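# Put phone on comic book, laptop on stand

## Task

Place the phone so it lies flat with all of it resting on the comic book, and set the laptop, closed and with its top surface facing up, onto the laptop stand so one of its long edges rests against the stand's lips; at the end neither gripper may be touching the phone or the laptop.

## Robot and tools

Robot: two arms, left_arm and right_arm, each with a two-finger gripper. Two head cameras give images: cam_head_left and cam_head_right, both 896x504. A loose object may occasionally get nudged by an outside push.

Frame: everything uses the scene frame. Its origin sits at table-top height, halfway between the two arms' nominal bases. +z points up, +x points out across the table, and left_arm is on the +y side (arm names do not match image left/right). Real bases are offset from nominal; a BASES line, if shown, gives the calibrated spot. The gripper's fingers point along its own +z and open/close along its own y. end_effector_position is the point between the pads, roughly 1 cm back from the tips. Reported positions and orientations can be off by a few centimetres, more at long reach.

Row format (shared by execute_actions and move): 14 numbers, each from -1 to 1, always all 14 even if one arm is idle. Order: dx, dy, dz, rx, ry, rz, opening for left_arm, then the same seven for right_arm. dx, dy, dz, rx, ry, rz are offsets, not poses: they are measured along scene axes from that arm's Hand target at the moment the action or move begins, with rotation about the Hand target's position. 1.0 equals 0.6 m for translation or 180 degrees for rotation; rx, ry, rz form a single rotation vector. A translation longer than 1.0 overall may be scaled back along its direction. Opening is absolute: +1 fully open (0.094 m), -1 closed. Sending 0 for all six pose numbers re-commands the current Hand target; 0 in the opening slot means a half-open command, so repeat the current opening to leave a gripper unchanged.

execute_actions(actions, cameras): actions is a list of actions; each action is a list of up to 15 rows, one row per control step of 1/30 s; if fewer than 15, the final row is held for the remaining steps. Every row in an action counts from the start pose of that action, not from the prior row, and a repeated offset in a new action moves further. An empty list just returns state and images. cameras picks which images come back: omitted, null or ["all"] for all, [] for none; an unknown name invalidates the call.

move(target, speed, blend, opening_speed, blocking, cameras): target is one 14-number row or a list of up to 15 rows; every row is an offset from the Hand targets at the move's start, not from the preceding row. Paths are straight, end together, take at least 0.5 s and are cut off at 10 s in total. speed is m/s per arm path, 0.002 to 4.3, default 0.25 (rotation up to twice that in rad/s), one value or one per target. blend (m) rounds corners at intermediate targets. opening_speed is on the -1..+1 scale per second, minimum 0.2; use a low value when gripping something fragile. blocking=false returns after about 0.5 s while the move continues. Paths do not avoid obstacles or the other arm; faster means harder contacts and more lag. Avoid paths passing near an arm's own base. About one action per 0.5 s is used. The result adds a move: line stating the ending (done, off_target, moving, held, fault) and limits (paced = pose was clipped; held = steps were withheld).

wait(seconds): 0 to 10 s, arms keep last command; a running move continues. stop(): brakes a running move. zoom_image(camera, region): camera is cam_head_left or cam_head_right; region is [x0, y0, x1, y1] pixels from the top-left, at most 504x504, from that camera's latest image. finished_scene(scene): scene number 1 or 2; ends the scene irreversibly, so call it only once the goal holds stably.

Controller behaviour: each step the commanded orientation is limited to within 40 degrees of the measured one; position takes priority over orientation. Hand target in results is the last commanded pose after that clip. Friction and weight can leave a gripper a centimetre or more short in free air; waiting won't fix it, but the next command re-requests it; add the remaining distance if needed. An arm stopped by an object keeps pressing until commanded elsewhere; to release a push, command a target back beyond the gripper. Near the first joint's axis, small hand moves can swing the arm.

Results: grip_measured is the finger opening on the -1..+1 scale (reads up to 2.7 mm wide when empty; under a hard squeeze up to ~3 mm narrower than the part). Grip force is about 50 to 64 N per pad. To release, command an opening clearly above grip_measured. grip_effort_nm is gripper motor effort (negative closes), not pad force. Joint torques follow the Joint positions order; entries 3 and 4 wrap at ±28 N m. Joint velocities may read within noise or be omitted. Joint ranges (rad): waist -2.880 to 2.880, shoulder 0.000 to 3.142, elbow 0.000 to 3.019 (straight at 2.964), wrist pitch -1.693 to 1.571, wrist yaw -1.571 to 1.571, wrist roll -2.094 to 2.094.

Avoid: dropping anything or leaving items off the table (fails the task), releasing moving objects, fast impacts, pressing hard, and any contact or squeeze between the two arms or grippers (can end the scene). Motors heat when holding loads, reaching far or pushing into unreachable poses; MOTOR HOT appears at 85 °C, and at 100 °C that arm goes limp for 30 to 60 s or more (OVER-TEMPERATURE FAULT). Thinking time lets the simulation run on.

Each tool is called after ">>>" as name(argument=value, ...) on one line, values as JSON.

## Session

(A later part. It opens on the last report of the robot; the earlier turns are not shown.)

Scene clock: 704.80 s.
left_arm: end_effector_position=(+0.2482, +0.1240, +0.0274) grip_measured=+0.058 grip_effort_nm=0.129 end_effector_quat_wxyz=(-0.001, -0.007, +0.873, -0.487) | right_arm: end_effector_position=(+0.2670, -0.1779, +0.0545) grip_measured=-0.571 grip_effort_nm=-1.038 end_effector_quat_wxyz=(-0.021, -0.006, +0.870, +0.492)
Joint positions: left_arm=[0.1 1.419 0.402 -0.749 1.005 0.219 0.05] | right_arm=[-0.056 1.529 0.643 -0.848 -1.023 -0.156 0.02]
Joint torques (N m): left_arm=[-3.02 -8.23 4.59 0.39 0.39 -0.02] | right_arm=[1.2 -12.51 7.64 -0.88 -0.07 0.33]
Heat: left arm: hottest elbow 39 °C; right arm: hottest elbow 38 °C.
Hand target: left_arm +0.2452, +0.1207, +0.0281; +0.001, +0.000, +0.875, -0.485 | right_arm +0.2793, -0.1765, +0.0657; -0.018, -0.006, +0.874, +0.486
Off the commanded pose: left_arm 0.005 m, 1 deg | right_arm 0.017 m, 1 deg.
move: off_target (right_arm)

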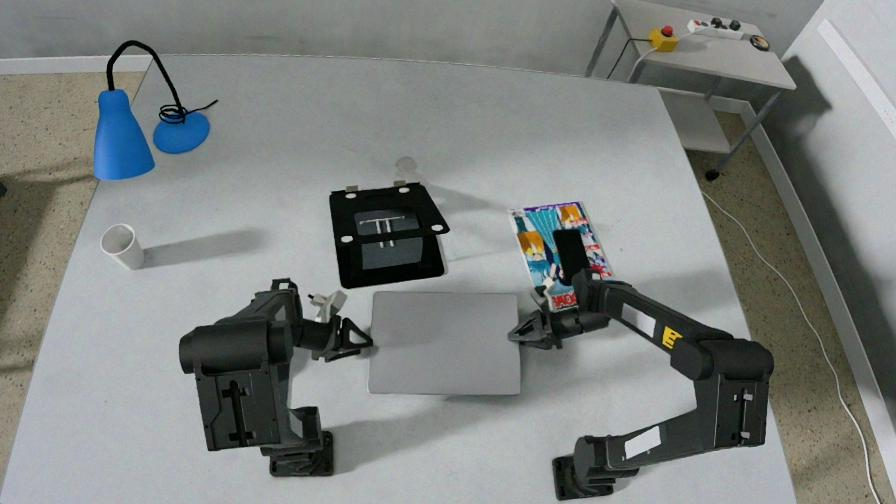

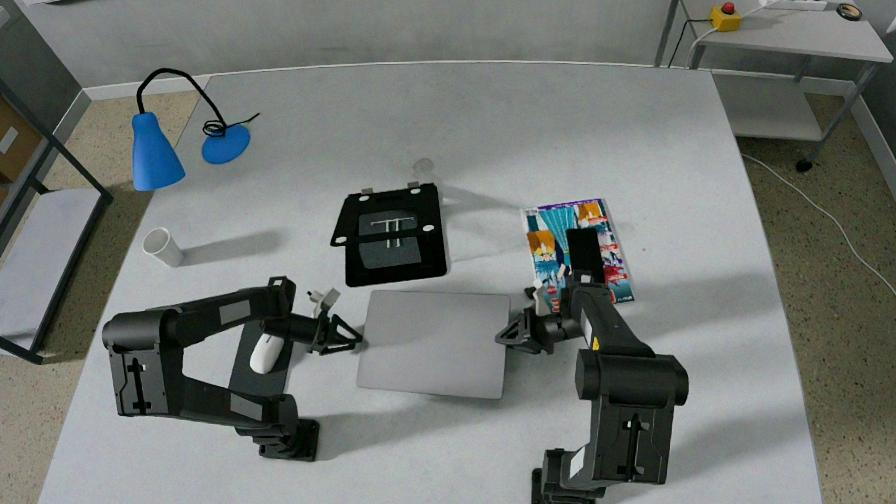

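>>> move(target=[[0,-0.055,-0.03,0,0,0,0.06,0.0,0.0,0.0,0,0,0,-1]], speed=0.06, cameras=["cam_head_left"])

>>> zoom_image(camera="cam_head_left", region=[310, 290, 430, 390])

>>> move(target=[[0,-0.025,0,0,0,0,-1,0.0,0.0,0.0,0,0,0,-1]], speed=0.04, opening_speed=0.35)

>>> zoom_image(camera="cam_head_left", region=[310, 290, 430, 390])

>>> zoom_image(camera="cam_head_right", region=[310, 290, 430, 390])

Scene clock: 713.13 s.
left_arm: end_effector_position=(+0.2600, +0.0918, +0.0258) grip_measured=+0.058 grip_effort_nm=0.134 end_effector_quat_wxyz=(+0.017, -0.005, +0.866, -0.499) | right_arm: end_effector_position=(+0.2670, -0.1779, +0.0545) grip_measured=-0.571 grip_effort_nm=-1.038 end_effector_quat_wxyz=(-0.021, -0.006, +0.870, +0.492)
Joint positions: left_arm=[-0.037 1.4 0.359 -0.447 1.044 -0.066 0.05] | right_arm=[-0.056 1.529 0.643 -0.848 -1.023 -0.156 0.02]
Joint torques (N m): left_arm=[-3.19 -5.36 3.08 1.51 -0.72 0.14] | right_arm=[1.26 -12.45 7.64 -0.9 -0.08 0.33]
Heat: left arm: hottest elbow 38 °C; right arm: hottest elbow 38 °C.
Hand target: left_arm +0.2452, +0.0877, +0.0101; +0.001, +0.000, +0.875, -0.485 | right_arm +0.2793, -0.1765, +0.0657; -0.018, -0.006, +0.874, +0.486
Off the commanded pose: left_arm 0.022 m, 3 deg | right_arm 0.017 m, 1 deg.
move: off_target (left_arm, right_arm)

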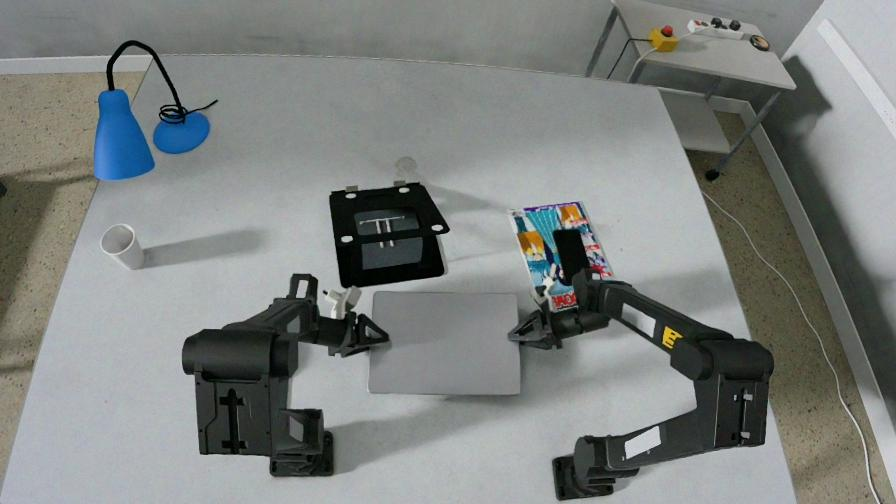

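Scaled by 4.200.

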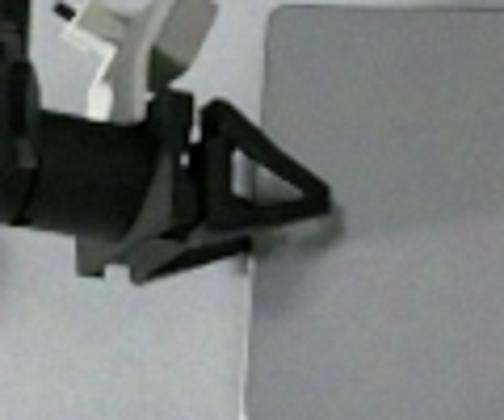

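Scene clock: 716.37 s.
left_arm: end_effector_position=(+0.2621, +0.0885, +0.0189) grip_measured=-0.393 grip_effort_nm=-1.013 end_effector_quat_wxyz=(+0.031, -0.013, +0.875, -0.484) | right_arm: end_effector_position=(+0.2713, -0.1810, +0.0547) grip_measured=-0.571 grip_effort_nm=-1.033 end_effector_quat_wxyz=(-0.016, -0.007, +0.874, +0.485)
Joint positions: left_arm=[-0.067 1.385 0.328 -0.329 1.001 -0.17 0.029] | right_arm=[-0.061 1.527 0.652 -0.848 -1.007 -0.155 0.02]
Joint torques (N m): left_arm=[-6.36 -5.54 4.23 0.99 0.59 -0.06] | right_arm=[1.61 -12.22 7.16 -0.88 -0.58 0.32]
Heat: left arm: hottest elbow 38 °C; right arm: hottest elbow 38 °C.
Hand target: left_arm +0.2453, +0.0727, +0.0102; +0.001, +0.000, +0.875, -0.485 | right_arm +0.2794, -0.1766, +0.0658; -0.018, -0.006, +0.874, +0.485
Off the commanded pose: left_arm 0.025 m, 4 deg | right_arm 0.014 m, 0 deg.
move: off_target (left_arm, right_arm)

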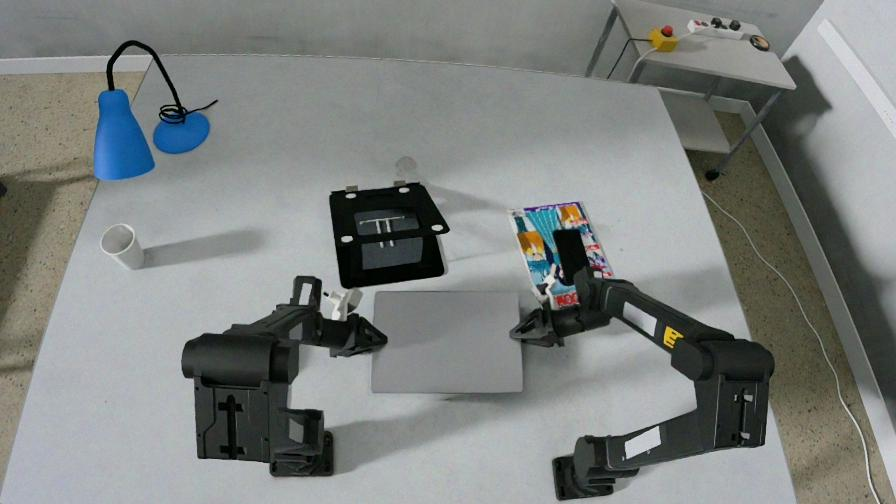

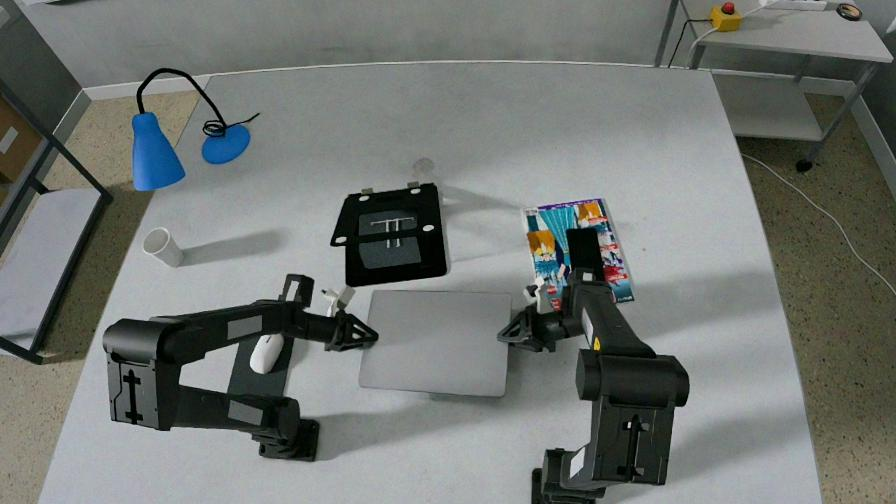

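Scaled by 4.200.

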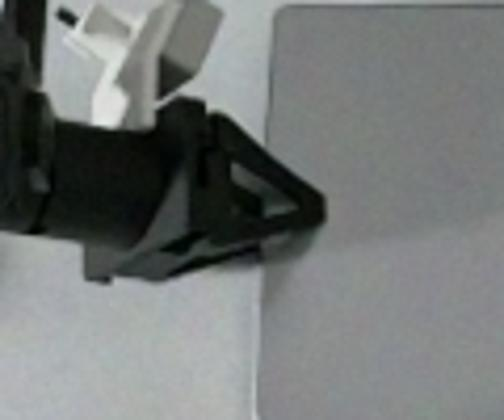

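Scaled by 4.200.

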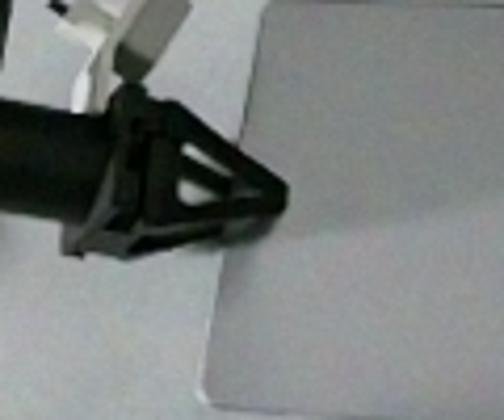

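>>> move(target=[[0.02,0.015,0.1,0,0,0,-1,0.0,0.0,0.0,0,0,0,-1]], speed=0.04)

>>> zoom_image(camera="cam_head_left", region=[310, 260, 560, 420])

>>> zoom_image(camera="cam_head_right", region=[310, 260, 560, 420])

Scene clock: 721.60 s.
left_arm: end_effector_position=(+0.2282, +0.0909, +0.0413) grip_measured=-0.439 grip_effort_nm=-1.009 end_effector_quat_wxyz=(-0.038, -0.048, +0.880, -0.471) | right_arm: end_effector_position=(+0.2680, -0.1810, +0.0556) grip_measured=-0.568 grip_effort_nm=-1.038 end_effector_quat_wxyz=(-0.028, +0.005, +0.873, +0.487)
Joint positions: left_arm=[-0.069 1.243 0.337 -0.642 0.985 -0.162 0.026] | right_arm=[-0.062 1.527 0.652 -0.87 -1.009 -0.142 0.02]
Joint torques (N m): left_arm=[-3.43 -8.76 13.26 -0.31 1.43 0.44] | right_arm=[1.61 -12.22 7.09 -0.21 -0.53 0.2]
Heat: left arm: hottest elbow 38 °C; right arm: hottest elbow 37 °C.
Hand target: left_arm +0.2572, +0.0817, +0.0701; +0.001, +0.000, +0.875, -0.485 | right_arm +0.2794, -0.1766, +0.0658; -0.018, -0.006, +0.874, +0.486
Off the commanded pose: left_arm 0.042 m, 7 deg | right_arm 0.016 m, 2 deg.
move: off_target (left_arm, right_arm)

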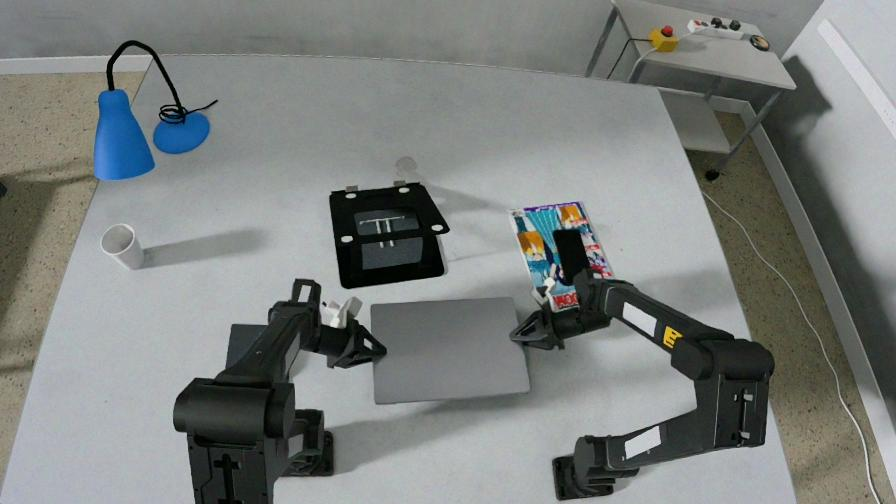

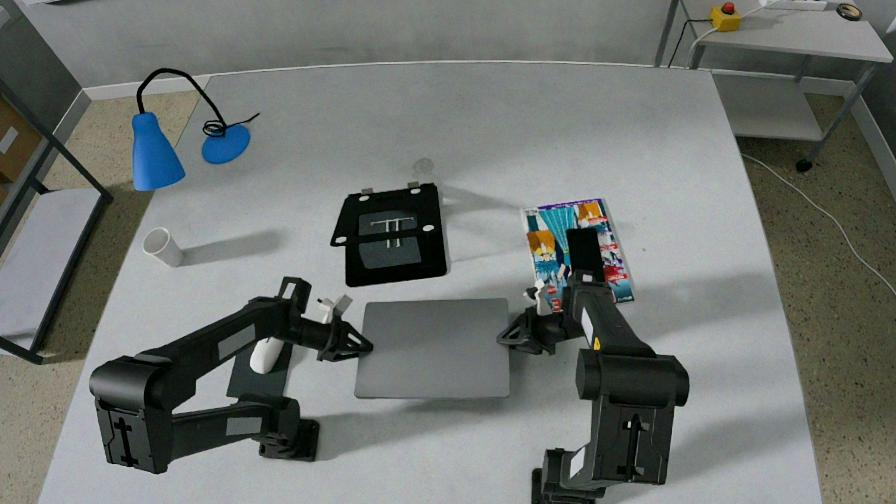

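Scaled by 2.016.

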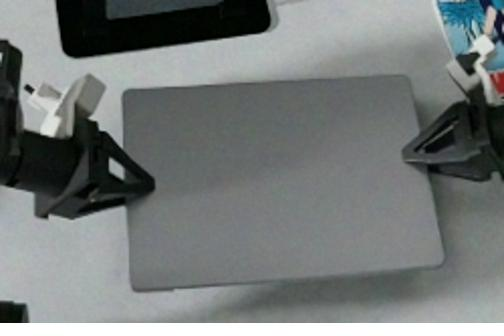

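Scaled by 2.016.

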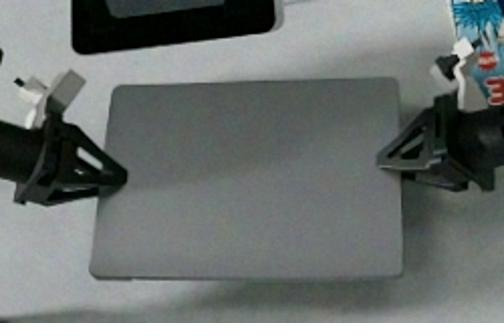

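>>> move(target=[[0.0,0.0,0.14,0,0,0,-1,0.0,0.0,0.12,0,0,0,-1]], speed=0.05)

>>> zoom_image(camera="cam_head_left", region=[310, 220, 580, 400])

>>> zoom_image(camera="cam_head_right", region=[310, 220, 580, 400])

Scene clock: 741.37 s.
left_arm: end_effector_position=(+0.2201, +0.0922, +0.1043) grip_measured=-0.445 grip_effort_nm=-1.009 end_effector_quat_wxyz=(-0.056, -0.054, +0.882, -0.465) | right_arm: end_effector_position=(+0.2547, -0.1801, +0.1115) grip_measured=-0.565 grip_effort_nm=-1.038 end_effector_quat_wxyz=(-0.051, +0.020, +0.871, +0.489)
Joint positions: left_arm=[-0.069 1.028 0.429 -0.999 0.975 -0.149 0.026] | right_arm=[-0.062 1.382 0.694 -1.107 -1.012 -0.135 0.02]
Joint torques (N m): left_arm=[-3.37 -7.59 18.69 -0.24 1.8 0.33] | right_arm=[1.55 -12.45 10.95 -0.36 -0.44 0.13]
Heat: left arm: hottest elbow 40 °C; right arm: hottest elbow 37 °C.
Hand target: left_arm +0.2572, +0.0817, +0.1541; +0.001, +0.000, +0.875, -0.485 | right_arm +0.2794, -0.1765, +0.1377; -0.018, -0.006, +0.874, +0.486
Off the commanded pose: left_arm 0.063 m, 9 deg | right_arm 0.036 m, 5 deg.
move: off_target (left_arm, right_arm)

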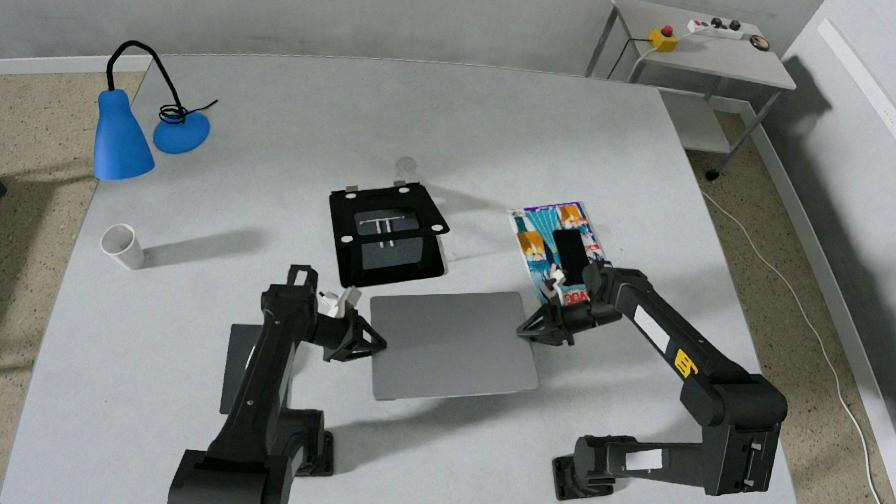

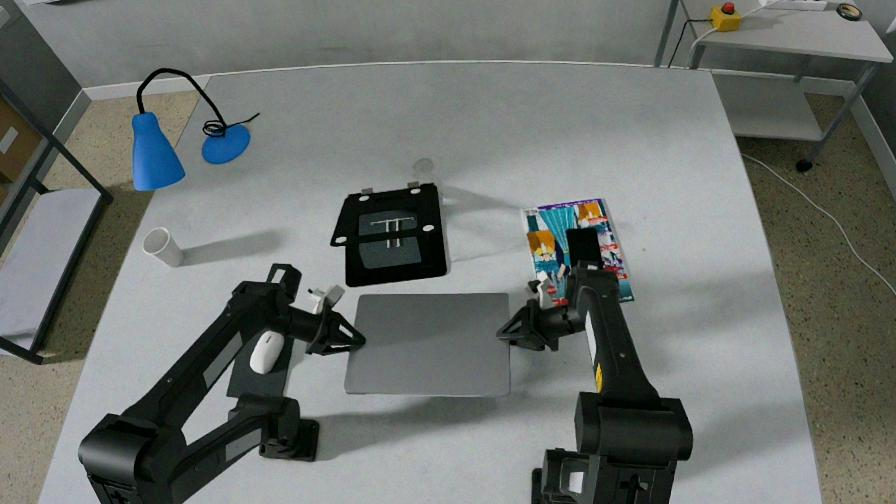

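Scaled by 1.867.

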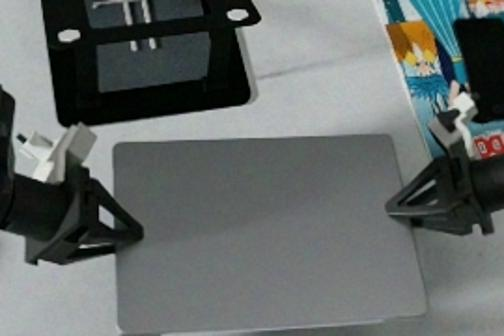

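Scaled by 1.867.

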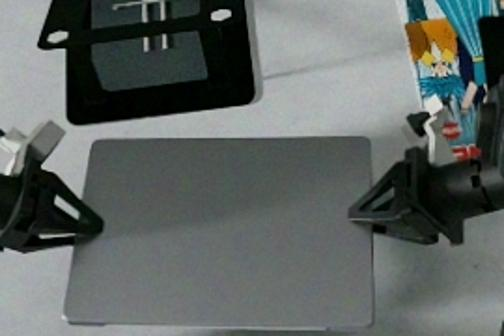

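>>> move(target=[[0.0,0.0,0.18,0,0,0,-1,0.0,0.02,0.17,0,0,0,-1]], speed=0.06)

>>> zoom_image(camera="cam_head_left", region=[310, 220, 580, 400])

>>> zoom_image(camera="cam_head_right", region=[310, 220, 580, 400])

Scene clock: 746.90 s.
left_arm: end_effector_position=(+0.2306, +0.0921, +0.1992) grip_measured=-0.445 grip_effort_nm=-1.004 end_effector_quat_wxyz=(-0.063, -0.057, +0.882, -0.463) | right_arm: end_effector_position=(+0.2643, -0.1798, +0.2049) grip_measured=-0.564 grip_effort_nm=-1.038 end_effector_quat_wxyz=(-0.045, +0.033, +0.871, +0.488)
Joint positions: left_arm=[-0.069 0.918 0.646 -1.344 0.971 -0.145 0.026] | right_arm=[-0.061 1.234 0.849 -1.365 -1.015 -0.079 0.02]
Joint torques (N m): left_arm=[-3.31 -6.77 21.74 -0.27 1.95 0.37] | right_arm=[3.96 -11.34 13.15 -0.42 -0.53 0.22]
Heat: left arm: hottest elbow 41 °C; right arm: hottest elbow 38 °C.
Hand target: left_arm +0.2572, +0.0817, +0.2620; +0.001, +0.000, +0.875, -0.485 | right_arm +0.2794, -0.1646, +0.2397; -0.018, -0.006, +0.874, +0.485
Off the commanded pose: left_arm 0.069 m, 10 deg | right_arm 0.041 m, 6 deg.
move: off_target (left_arm, right_arm)

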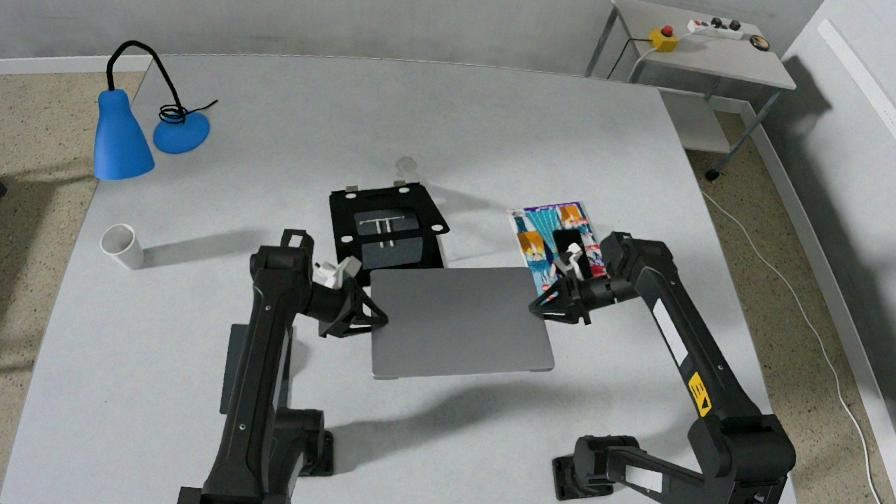

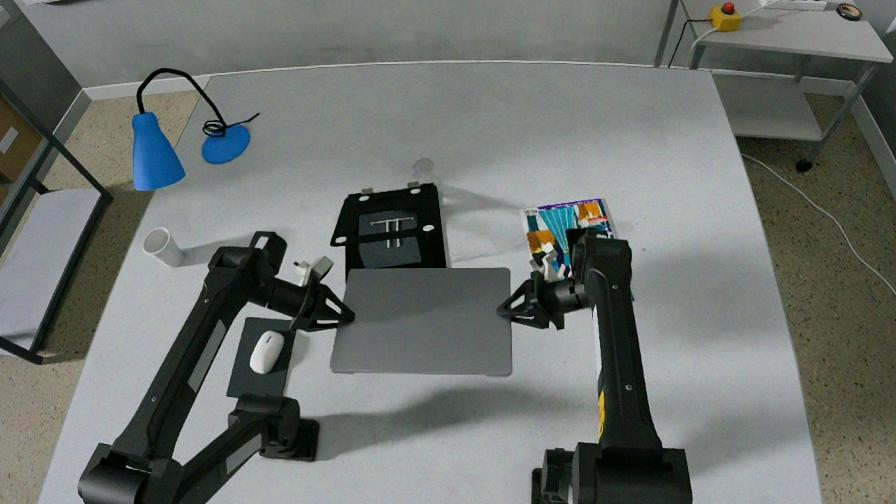

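Scaled by 1.867.

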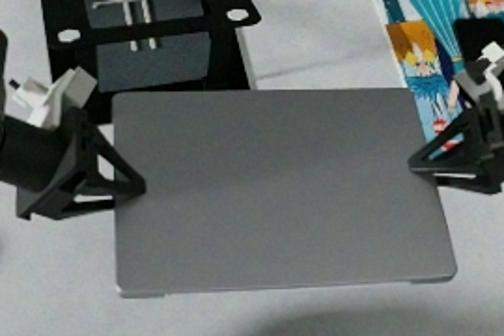

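Scaled by 1.867.

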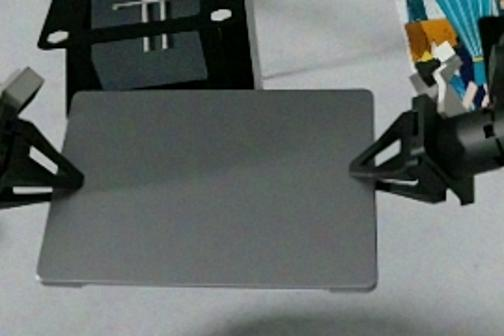

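>>> move(target=[[0.28,0.13,0.02,0,0,0,-1,0.28,0.13,0.02,0,0,0,-1]], speed=0.06)

>>> zoom_image(camera="cam_head_left", region=[290, 160, 560, 340])

>>> zoom_image(camera="cam_head_right", region=[290, 160, 560, 340])

Scene clock: 755.40 s.
left_arm: end_effector_position=(+0.3988, +0.1621, +0.2205) grip_measured=-0.479 grip_effort_nm=-1.009 end_effector_quat_wxyz=(-0.055, -0.041, +0.874, -0.481) | right_arm: end_effector_position=(+0.4265, -0.1067, +0.2270) grip_measured=-0.563 grip_effort_nm=-1.038 end_effector_quat_wxyz=(-0.044, +0.026, +0.870, +0.490)
Joint positions: left_arm=[0.142 1.47 1.113 -1.573 0.968 0.267 0.024] | right_arm=[0.115 1.59 1.274 -1.154 -1.027 0.238 0.021]
Joint torques (N m): left_arm=[-2.61 -16.32 19.49 -1.4 1.42 0.37] | right_arm=[3.02 -15.56 14.16 0.64 0.2 0.17]
Motor temperatures (°C): left_arm=[23 26 43 24 33 24 28] | right_arm=[26 34 40 25 26 23 27]
Heat: left arm: hottest elbow 43 °C; right arm: hottest elbow 40 °C.
Hand target: left_arm +0.4251, +0.1596, +0.2741; +0.000, +0.000, +0.875, -0.485 | right_arm +0.4474, -0.0865, +0.2519; -0.018, -0.007, +0.874, +0.485
Off the commanded pose: left_arm 0.060 m, 8 deg | right_arm 0.038 m, 5 deg.
move: off_target (left_arm, right_arm)

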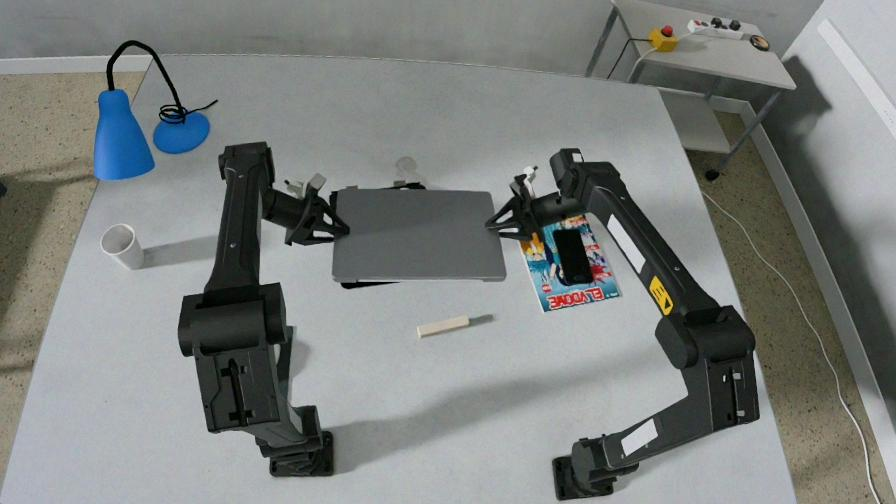

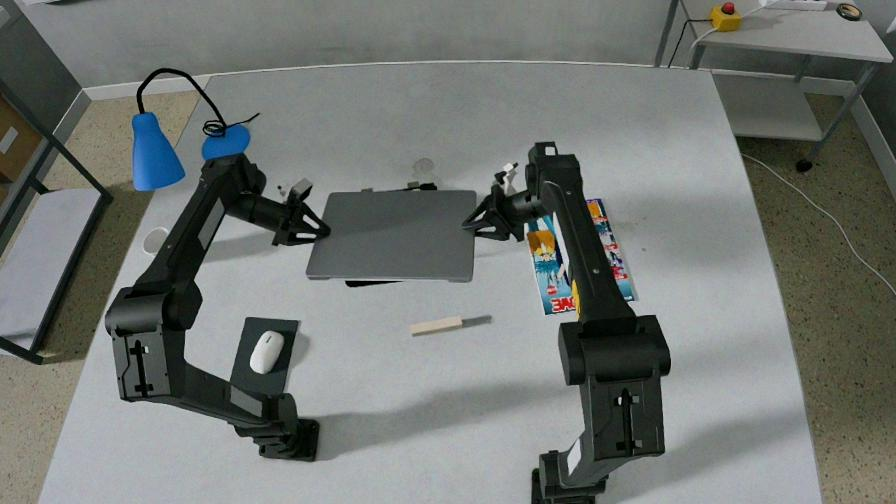

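Scaled by 1.867.

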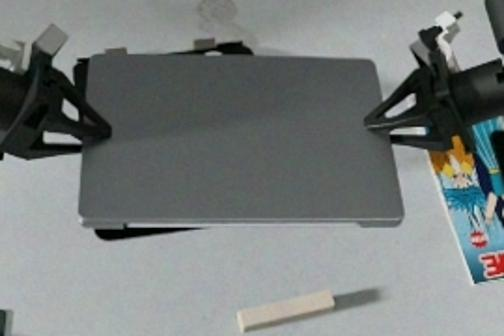

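Scaled by 1.867.

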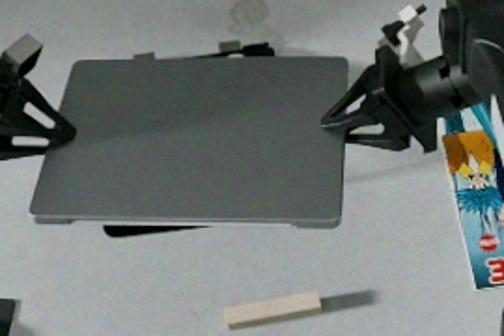

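>>> move(target=[[0.227,0.14,-0.02,-0.027,0.159,0.022,-1,0.263,0.14,-0.02,-0.027,0.159,0.022,-1]], speed=0.06)

>>> zoom_image(camera="cam_head_left", region=[290, 130, 560, 310])

>>> zoom_image(camera="cam_head_right", region=[290, 130, 560, 310])

Scene clock: 764.83 s.
left_arm: end_effector_position=(+0.5350, +0.2386, +0.2030) grip_measured=-0.517 grip_effort_nm=-1.004 end_effector_quat_wxyz=(-0.131, -0.254, +0.828, -0.483) | right_arm: end_effector_position=(+0.5981, -0.0227, +0.2035) grip_measured=-0.563 grip_effort_nm=-1.038 end_effector_quat_wxyz=(-0.212, +0.127, +0.857, +0.451)
Joint positions: left_arm=[0.254 1.837 1.515 -1.654 0.995 -0.089 0.023] | right_arm=[0.208 2.256 2.209 -1.662 -1.039 0.428 0.021]
Joint torques (N m): left_arm=[-1.73 -22.01 19.29 -1.2 1.19 0.07] | right_arm=[2.32 -27.69 14.76 -0.77 -0.48 0.5]
Heat: left arm: hottest elbow 44 °C; right arm: hottest elbow 42 °C.
Hand target: left_arm +0.5614, +0.2437, +0.2621; -0.199, -0.150, +0.826, -0.506 | right_arm +0.6052, -0.0026, +0.2397; -0.250, +0.085, +0.861, +0.434
Off the commanded pose: left_arm 0.065 m, 14 deg | right_arm 0.042 m, 7 deg.
joint sent to its limit (left arm) — joint 4 (wrist pitch), lower limit. The joint targets are off in position and orientation.
joint sent to its limit (right arm) — joint 4 (wrist pitch), lower limit. The joint targets are off in position and orientation.
move: off_target (left_arm, right_arm)

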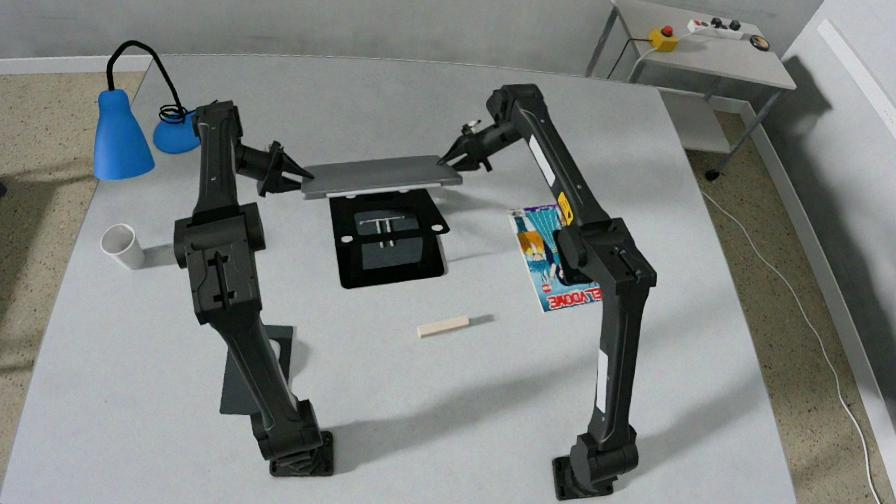

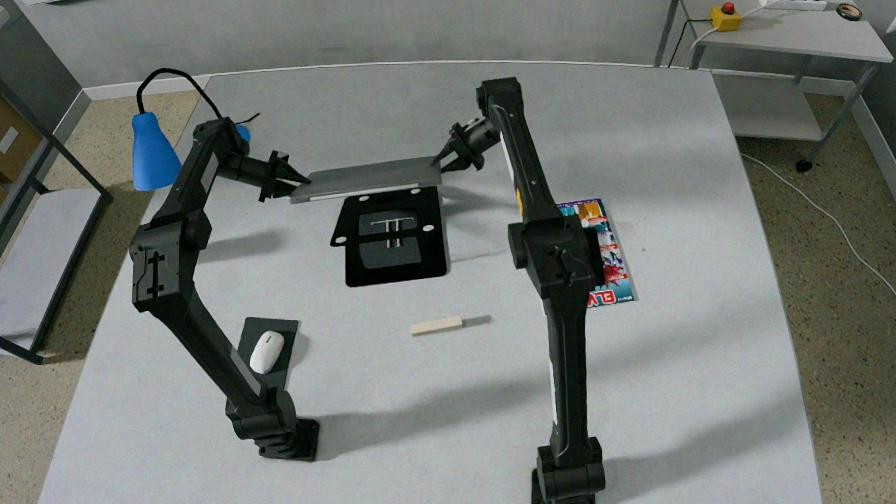

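Scaled by 1.867.

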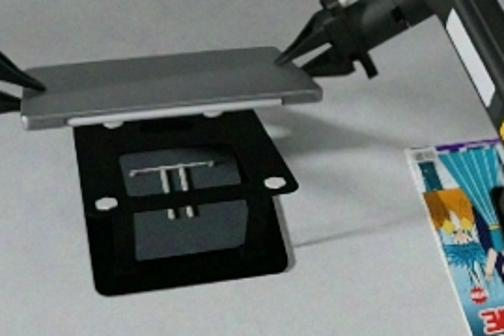

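Scaled by 1.867.

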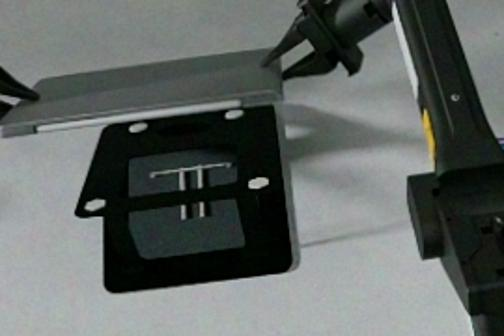

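>>> move(target=[[0,0,-0.162,0,0,0,-1,0,0,-0.125,0,0,0,-1]], speed=0.05)

>>> zoom_image(camera="cam_head_left", region=[290, 130, 560, 310])

>>> zoom_image(camera="cam_head_right", region=[270, 130, 540, 310])

Scene clock: 773.17 s.
left_arm: end_effector_position=(+0.5395, +0.2408, +0.1240) grip_measured=-0.517 grip_effort_nm=-1.009 end_effector_quat_wxyz=(-0.173, -0.235, +0.823, -0.488) | right_arm: end_effector_position=(+0.6011, -0.0208, +0.1334) grip_measured=-0.564 grip_effort_nm=-1.038 end_effector_quat_wxyz=(-0.240, +0.122, +0.857, +0.439)
Joint positions: left_arm=[0.254 2.005 1.515 -1.654 0.986 0.042 0.023] | right_arm=[0.211 2.361 2.209 -1.662 -1.03 0.362 0.021]
Joint torques (N m): left_arm=[-2.73 -22.89 15.62 -1.65 0.32 0.44] | right_arm=[2.14 -28.81 12.63 -0.94 -0.41 0.16]
Motor temperatures (°C): left_arm=[23 27 46 24 32 24 29] | right_arm=[26 37 45 25 26 23 27]
Heat: left arm: hottest elbow 46 °C; right arm: hottest elbow 45 °C.
Hand target: left_arm +0.5614, +0.2437, +0.1650; -0.199, -0.150, +0.826, -0.506 | right_arm +0.6051, -0.0025, +0.1647; -0.250, +0.085, +0.861, +0.434
Off the commanded pose: left_arm 0.046 m, 10 deg | right_arm 0.036 m, 5 deg.
joint sent to its limit (left arm) — joint 4 (wrist pitch), lower limit. The joint targets are off in position and orientation.
joint sent to its limit (right arm) — joint 4 (wrist pitch), lower limit. The joint targets are off in orientation, not in position.
move: off_target (left_arm, right_arm)

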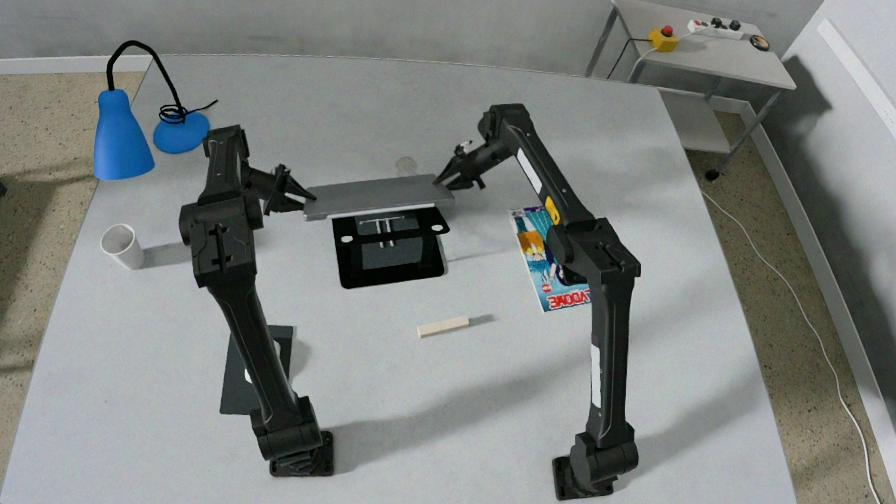

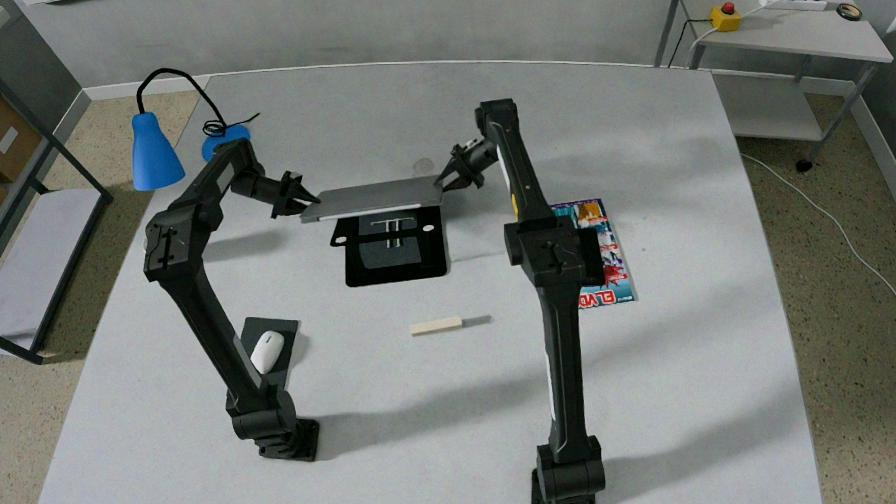

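Scaled by 1.867.

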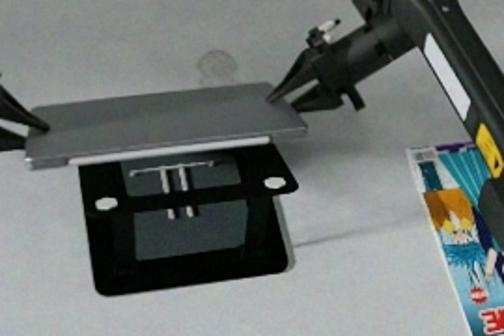

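Scaled by 1.867.

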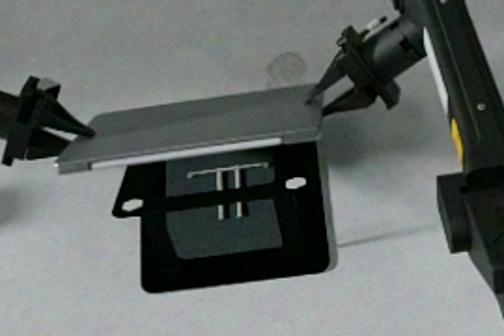

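>>> move(target=[[0,0,-0.05,0,0,0,-1,0,0,-0.065,0,0,0,-1]], speed=0.04)

>>> zoom_image(camera="cam_head_left", region=[290, 130, 470, 270])

>>> zoom_image(camera="cam_head_right", region=[290, 130, 470, 270])

Scene clock: 780.77 s.
left_arm: end_effector_position=(+0.5378, +0.2410, +0.0976) grip_measured=-0.517 grip_effort_nm=-1.009 end_effector_quat_wxyz=(-0.186, -0.227, +0.821, -0.490) | right_arm: end_effector_position=(+0.6005, -0.0206, +0.1045) grip_measured=-0.564 grip_effort_nm=-1.043 end_effector_quat_wxyz=(-0.248, +0.113, +0.857, +0.438)
Joint positions: left_arm=[0.254 2.06 1.515 -1.654 0.979 0.087 0.023] | right_arm=[0.211 2.405 2.209 -1.662 -1.031 0.316 0.02]
Joint torques (N m): left_arm=[-2.32 -22.95 15.05 -1.51 0.26 0.51] | right_arm=[2.26 -28.45 12.29 -0.98 -0.26 0.11]
Heat: left arm: hottest elbow 46 °C; right arm: hottest elbow 46 °C.
Hand target: left_arm +0.5614, +0.2437, +0.1350; -0.199, -0.150, +0.826, -0.506 | right_arm +0.6052, -0.0026, +0.1256; -0.251, +0.085, +0.861, +0.434
Off the commanded pose: left_arm 0.044 m, 9 deg | right_arm 0.028 m, 3 deg.
joint sent to its limit (left arm) — joint 4 (wrist pitch), lower limit. The joint targets are off in orientation, not in position.
joint sent to its limit (right arm) — joint 4 (wrist pitch), lower limit. The joint targets still meet the commanded pose.
move: off_target (left_arm, right_arm)

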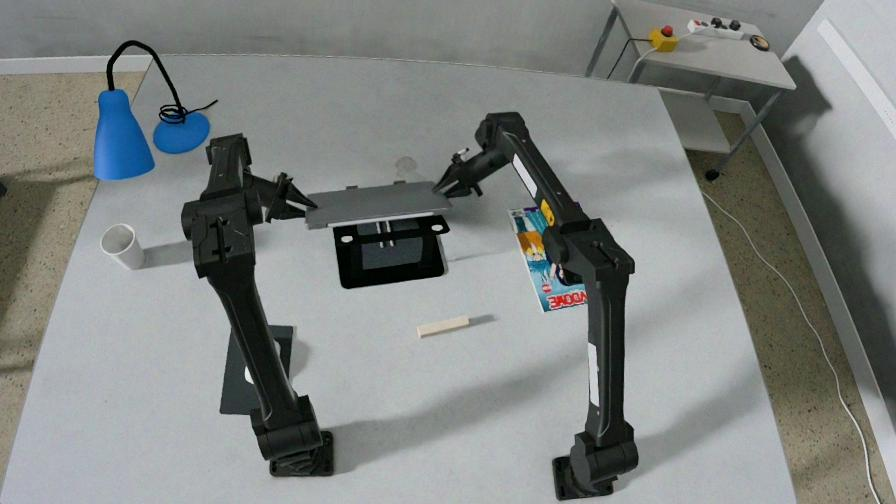

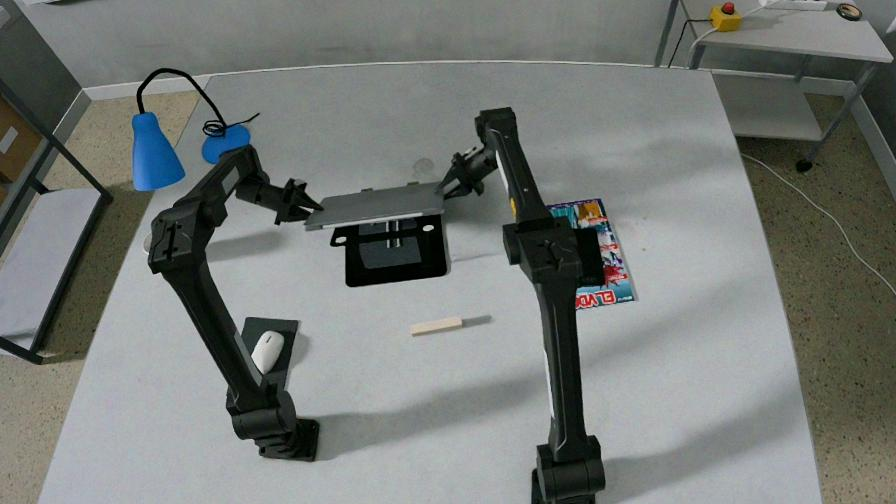

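Scaled by 2.800.

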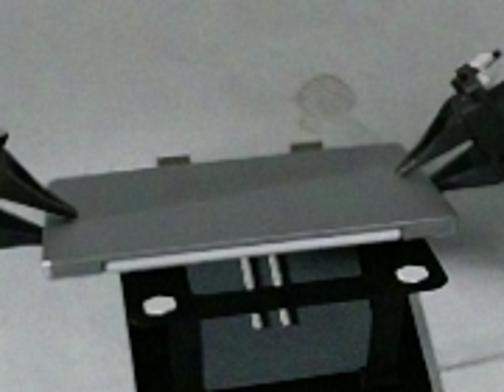

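Scaled by 2.800.

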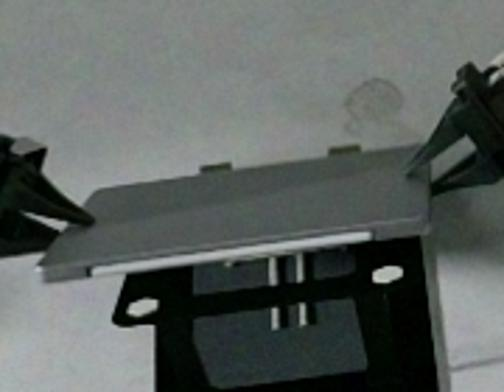

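>>> move(target=[[0,0,-0.03,0,0,0,-1,0,0,-0.04,0,0,0,-1]], speed=0.03)

>>> zoom_image(camera="cam_head_left", region=[290, 130, 470, 270])

>>> zoom_image(camera="cam_head_right", region=[290, 130, 470, 270])

Scene clock: 786.33 s.
left_arm: end_effector_position=(+0.5390, +0.2415, +0.0887) grip_measured=-0.517 grip_effort_nm=-1.009 end_effector_quat_wxyz=(-0.181, -0.211, +0.824, -0.494) | right_arm: end_effector_position=(+0.6001, -0.0201, +0.0944) grip_measured=-0.564 grip_effort_nm=-1.043 end_effector_quat_wxyz=(-0.246, +0.099, +0.856, +0.443)
Joint positions: left_arm=[0.254 2.082 1.522 -1.654 0.978 0.134 0.023] | right_arm=[0.211 2.422 2.209 -1.662 -1.037 0.273 0.021]
Joint torques (N m): left_arm=[-2.02 -21.77 14.93 -1.57 0.16 0.27] | right_arm=[2.02 -26.64 12.6 -0.99 0.02 0.32]
Heat: left arm: hottest elbow 46 °C; right arm: hottest elbow 46 °C.
Hand target: left_arm +0.5614, +0.2437, +0.1169; -0.199, -0.150, +0.826, -0.506 | right_arm +0.6052, -0.0026, +0.1018; -0.250, +0.085, +0.861, +0.434
Off the commanded pose: left_arm 0.036 m, 7 deg | right_arm 0.020 m, 2 deg.
joint sent to its limit (left arm) — joint 4 (wrist pitch), lower limit. The joint targets are off in orientation, not in position.
joint sent to its limit (right arm) — joint 4 (wrist pitch), lower limit. The joint targets still meet the commanded pose.
move: off_target (left_arm, right_arm)

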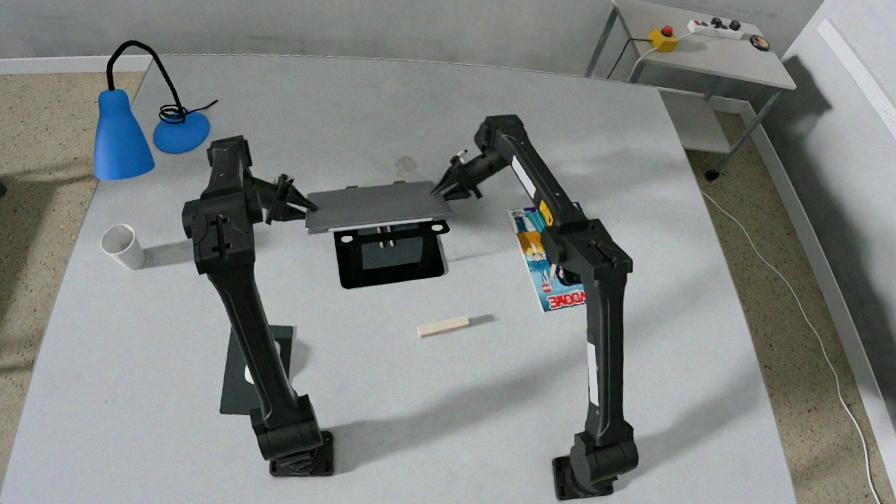

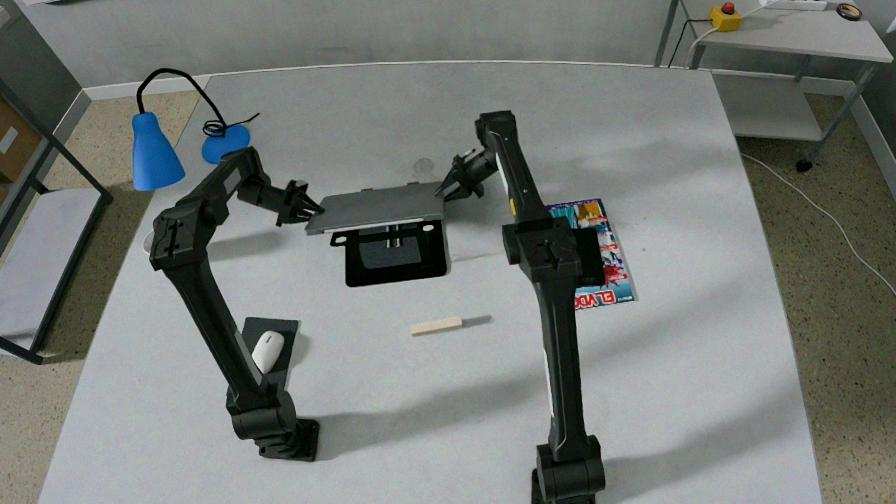

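Scaled by 2.800.

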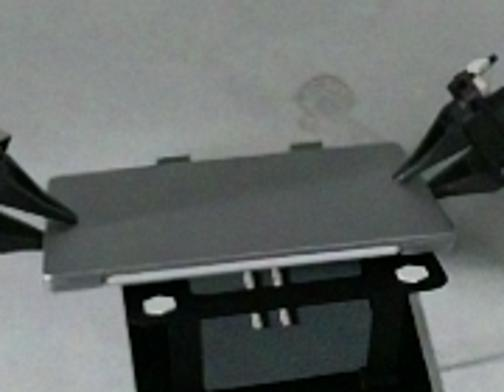

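Scaled by 2.800.

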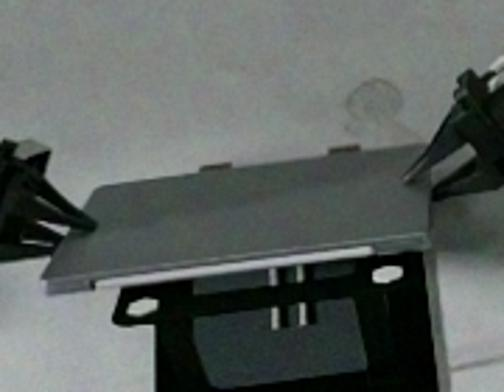

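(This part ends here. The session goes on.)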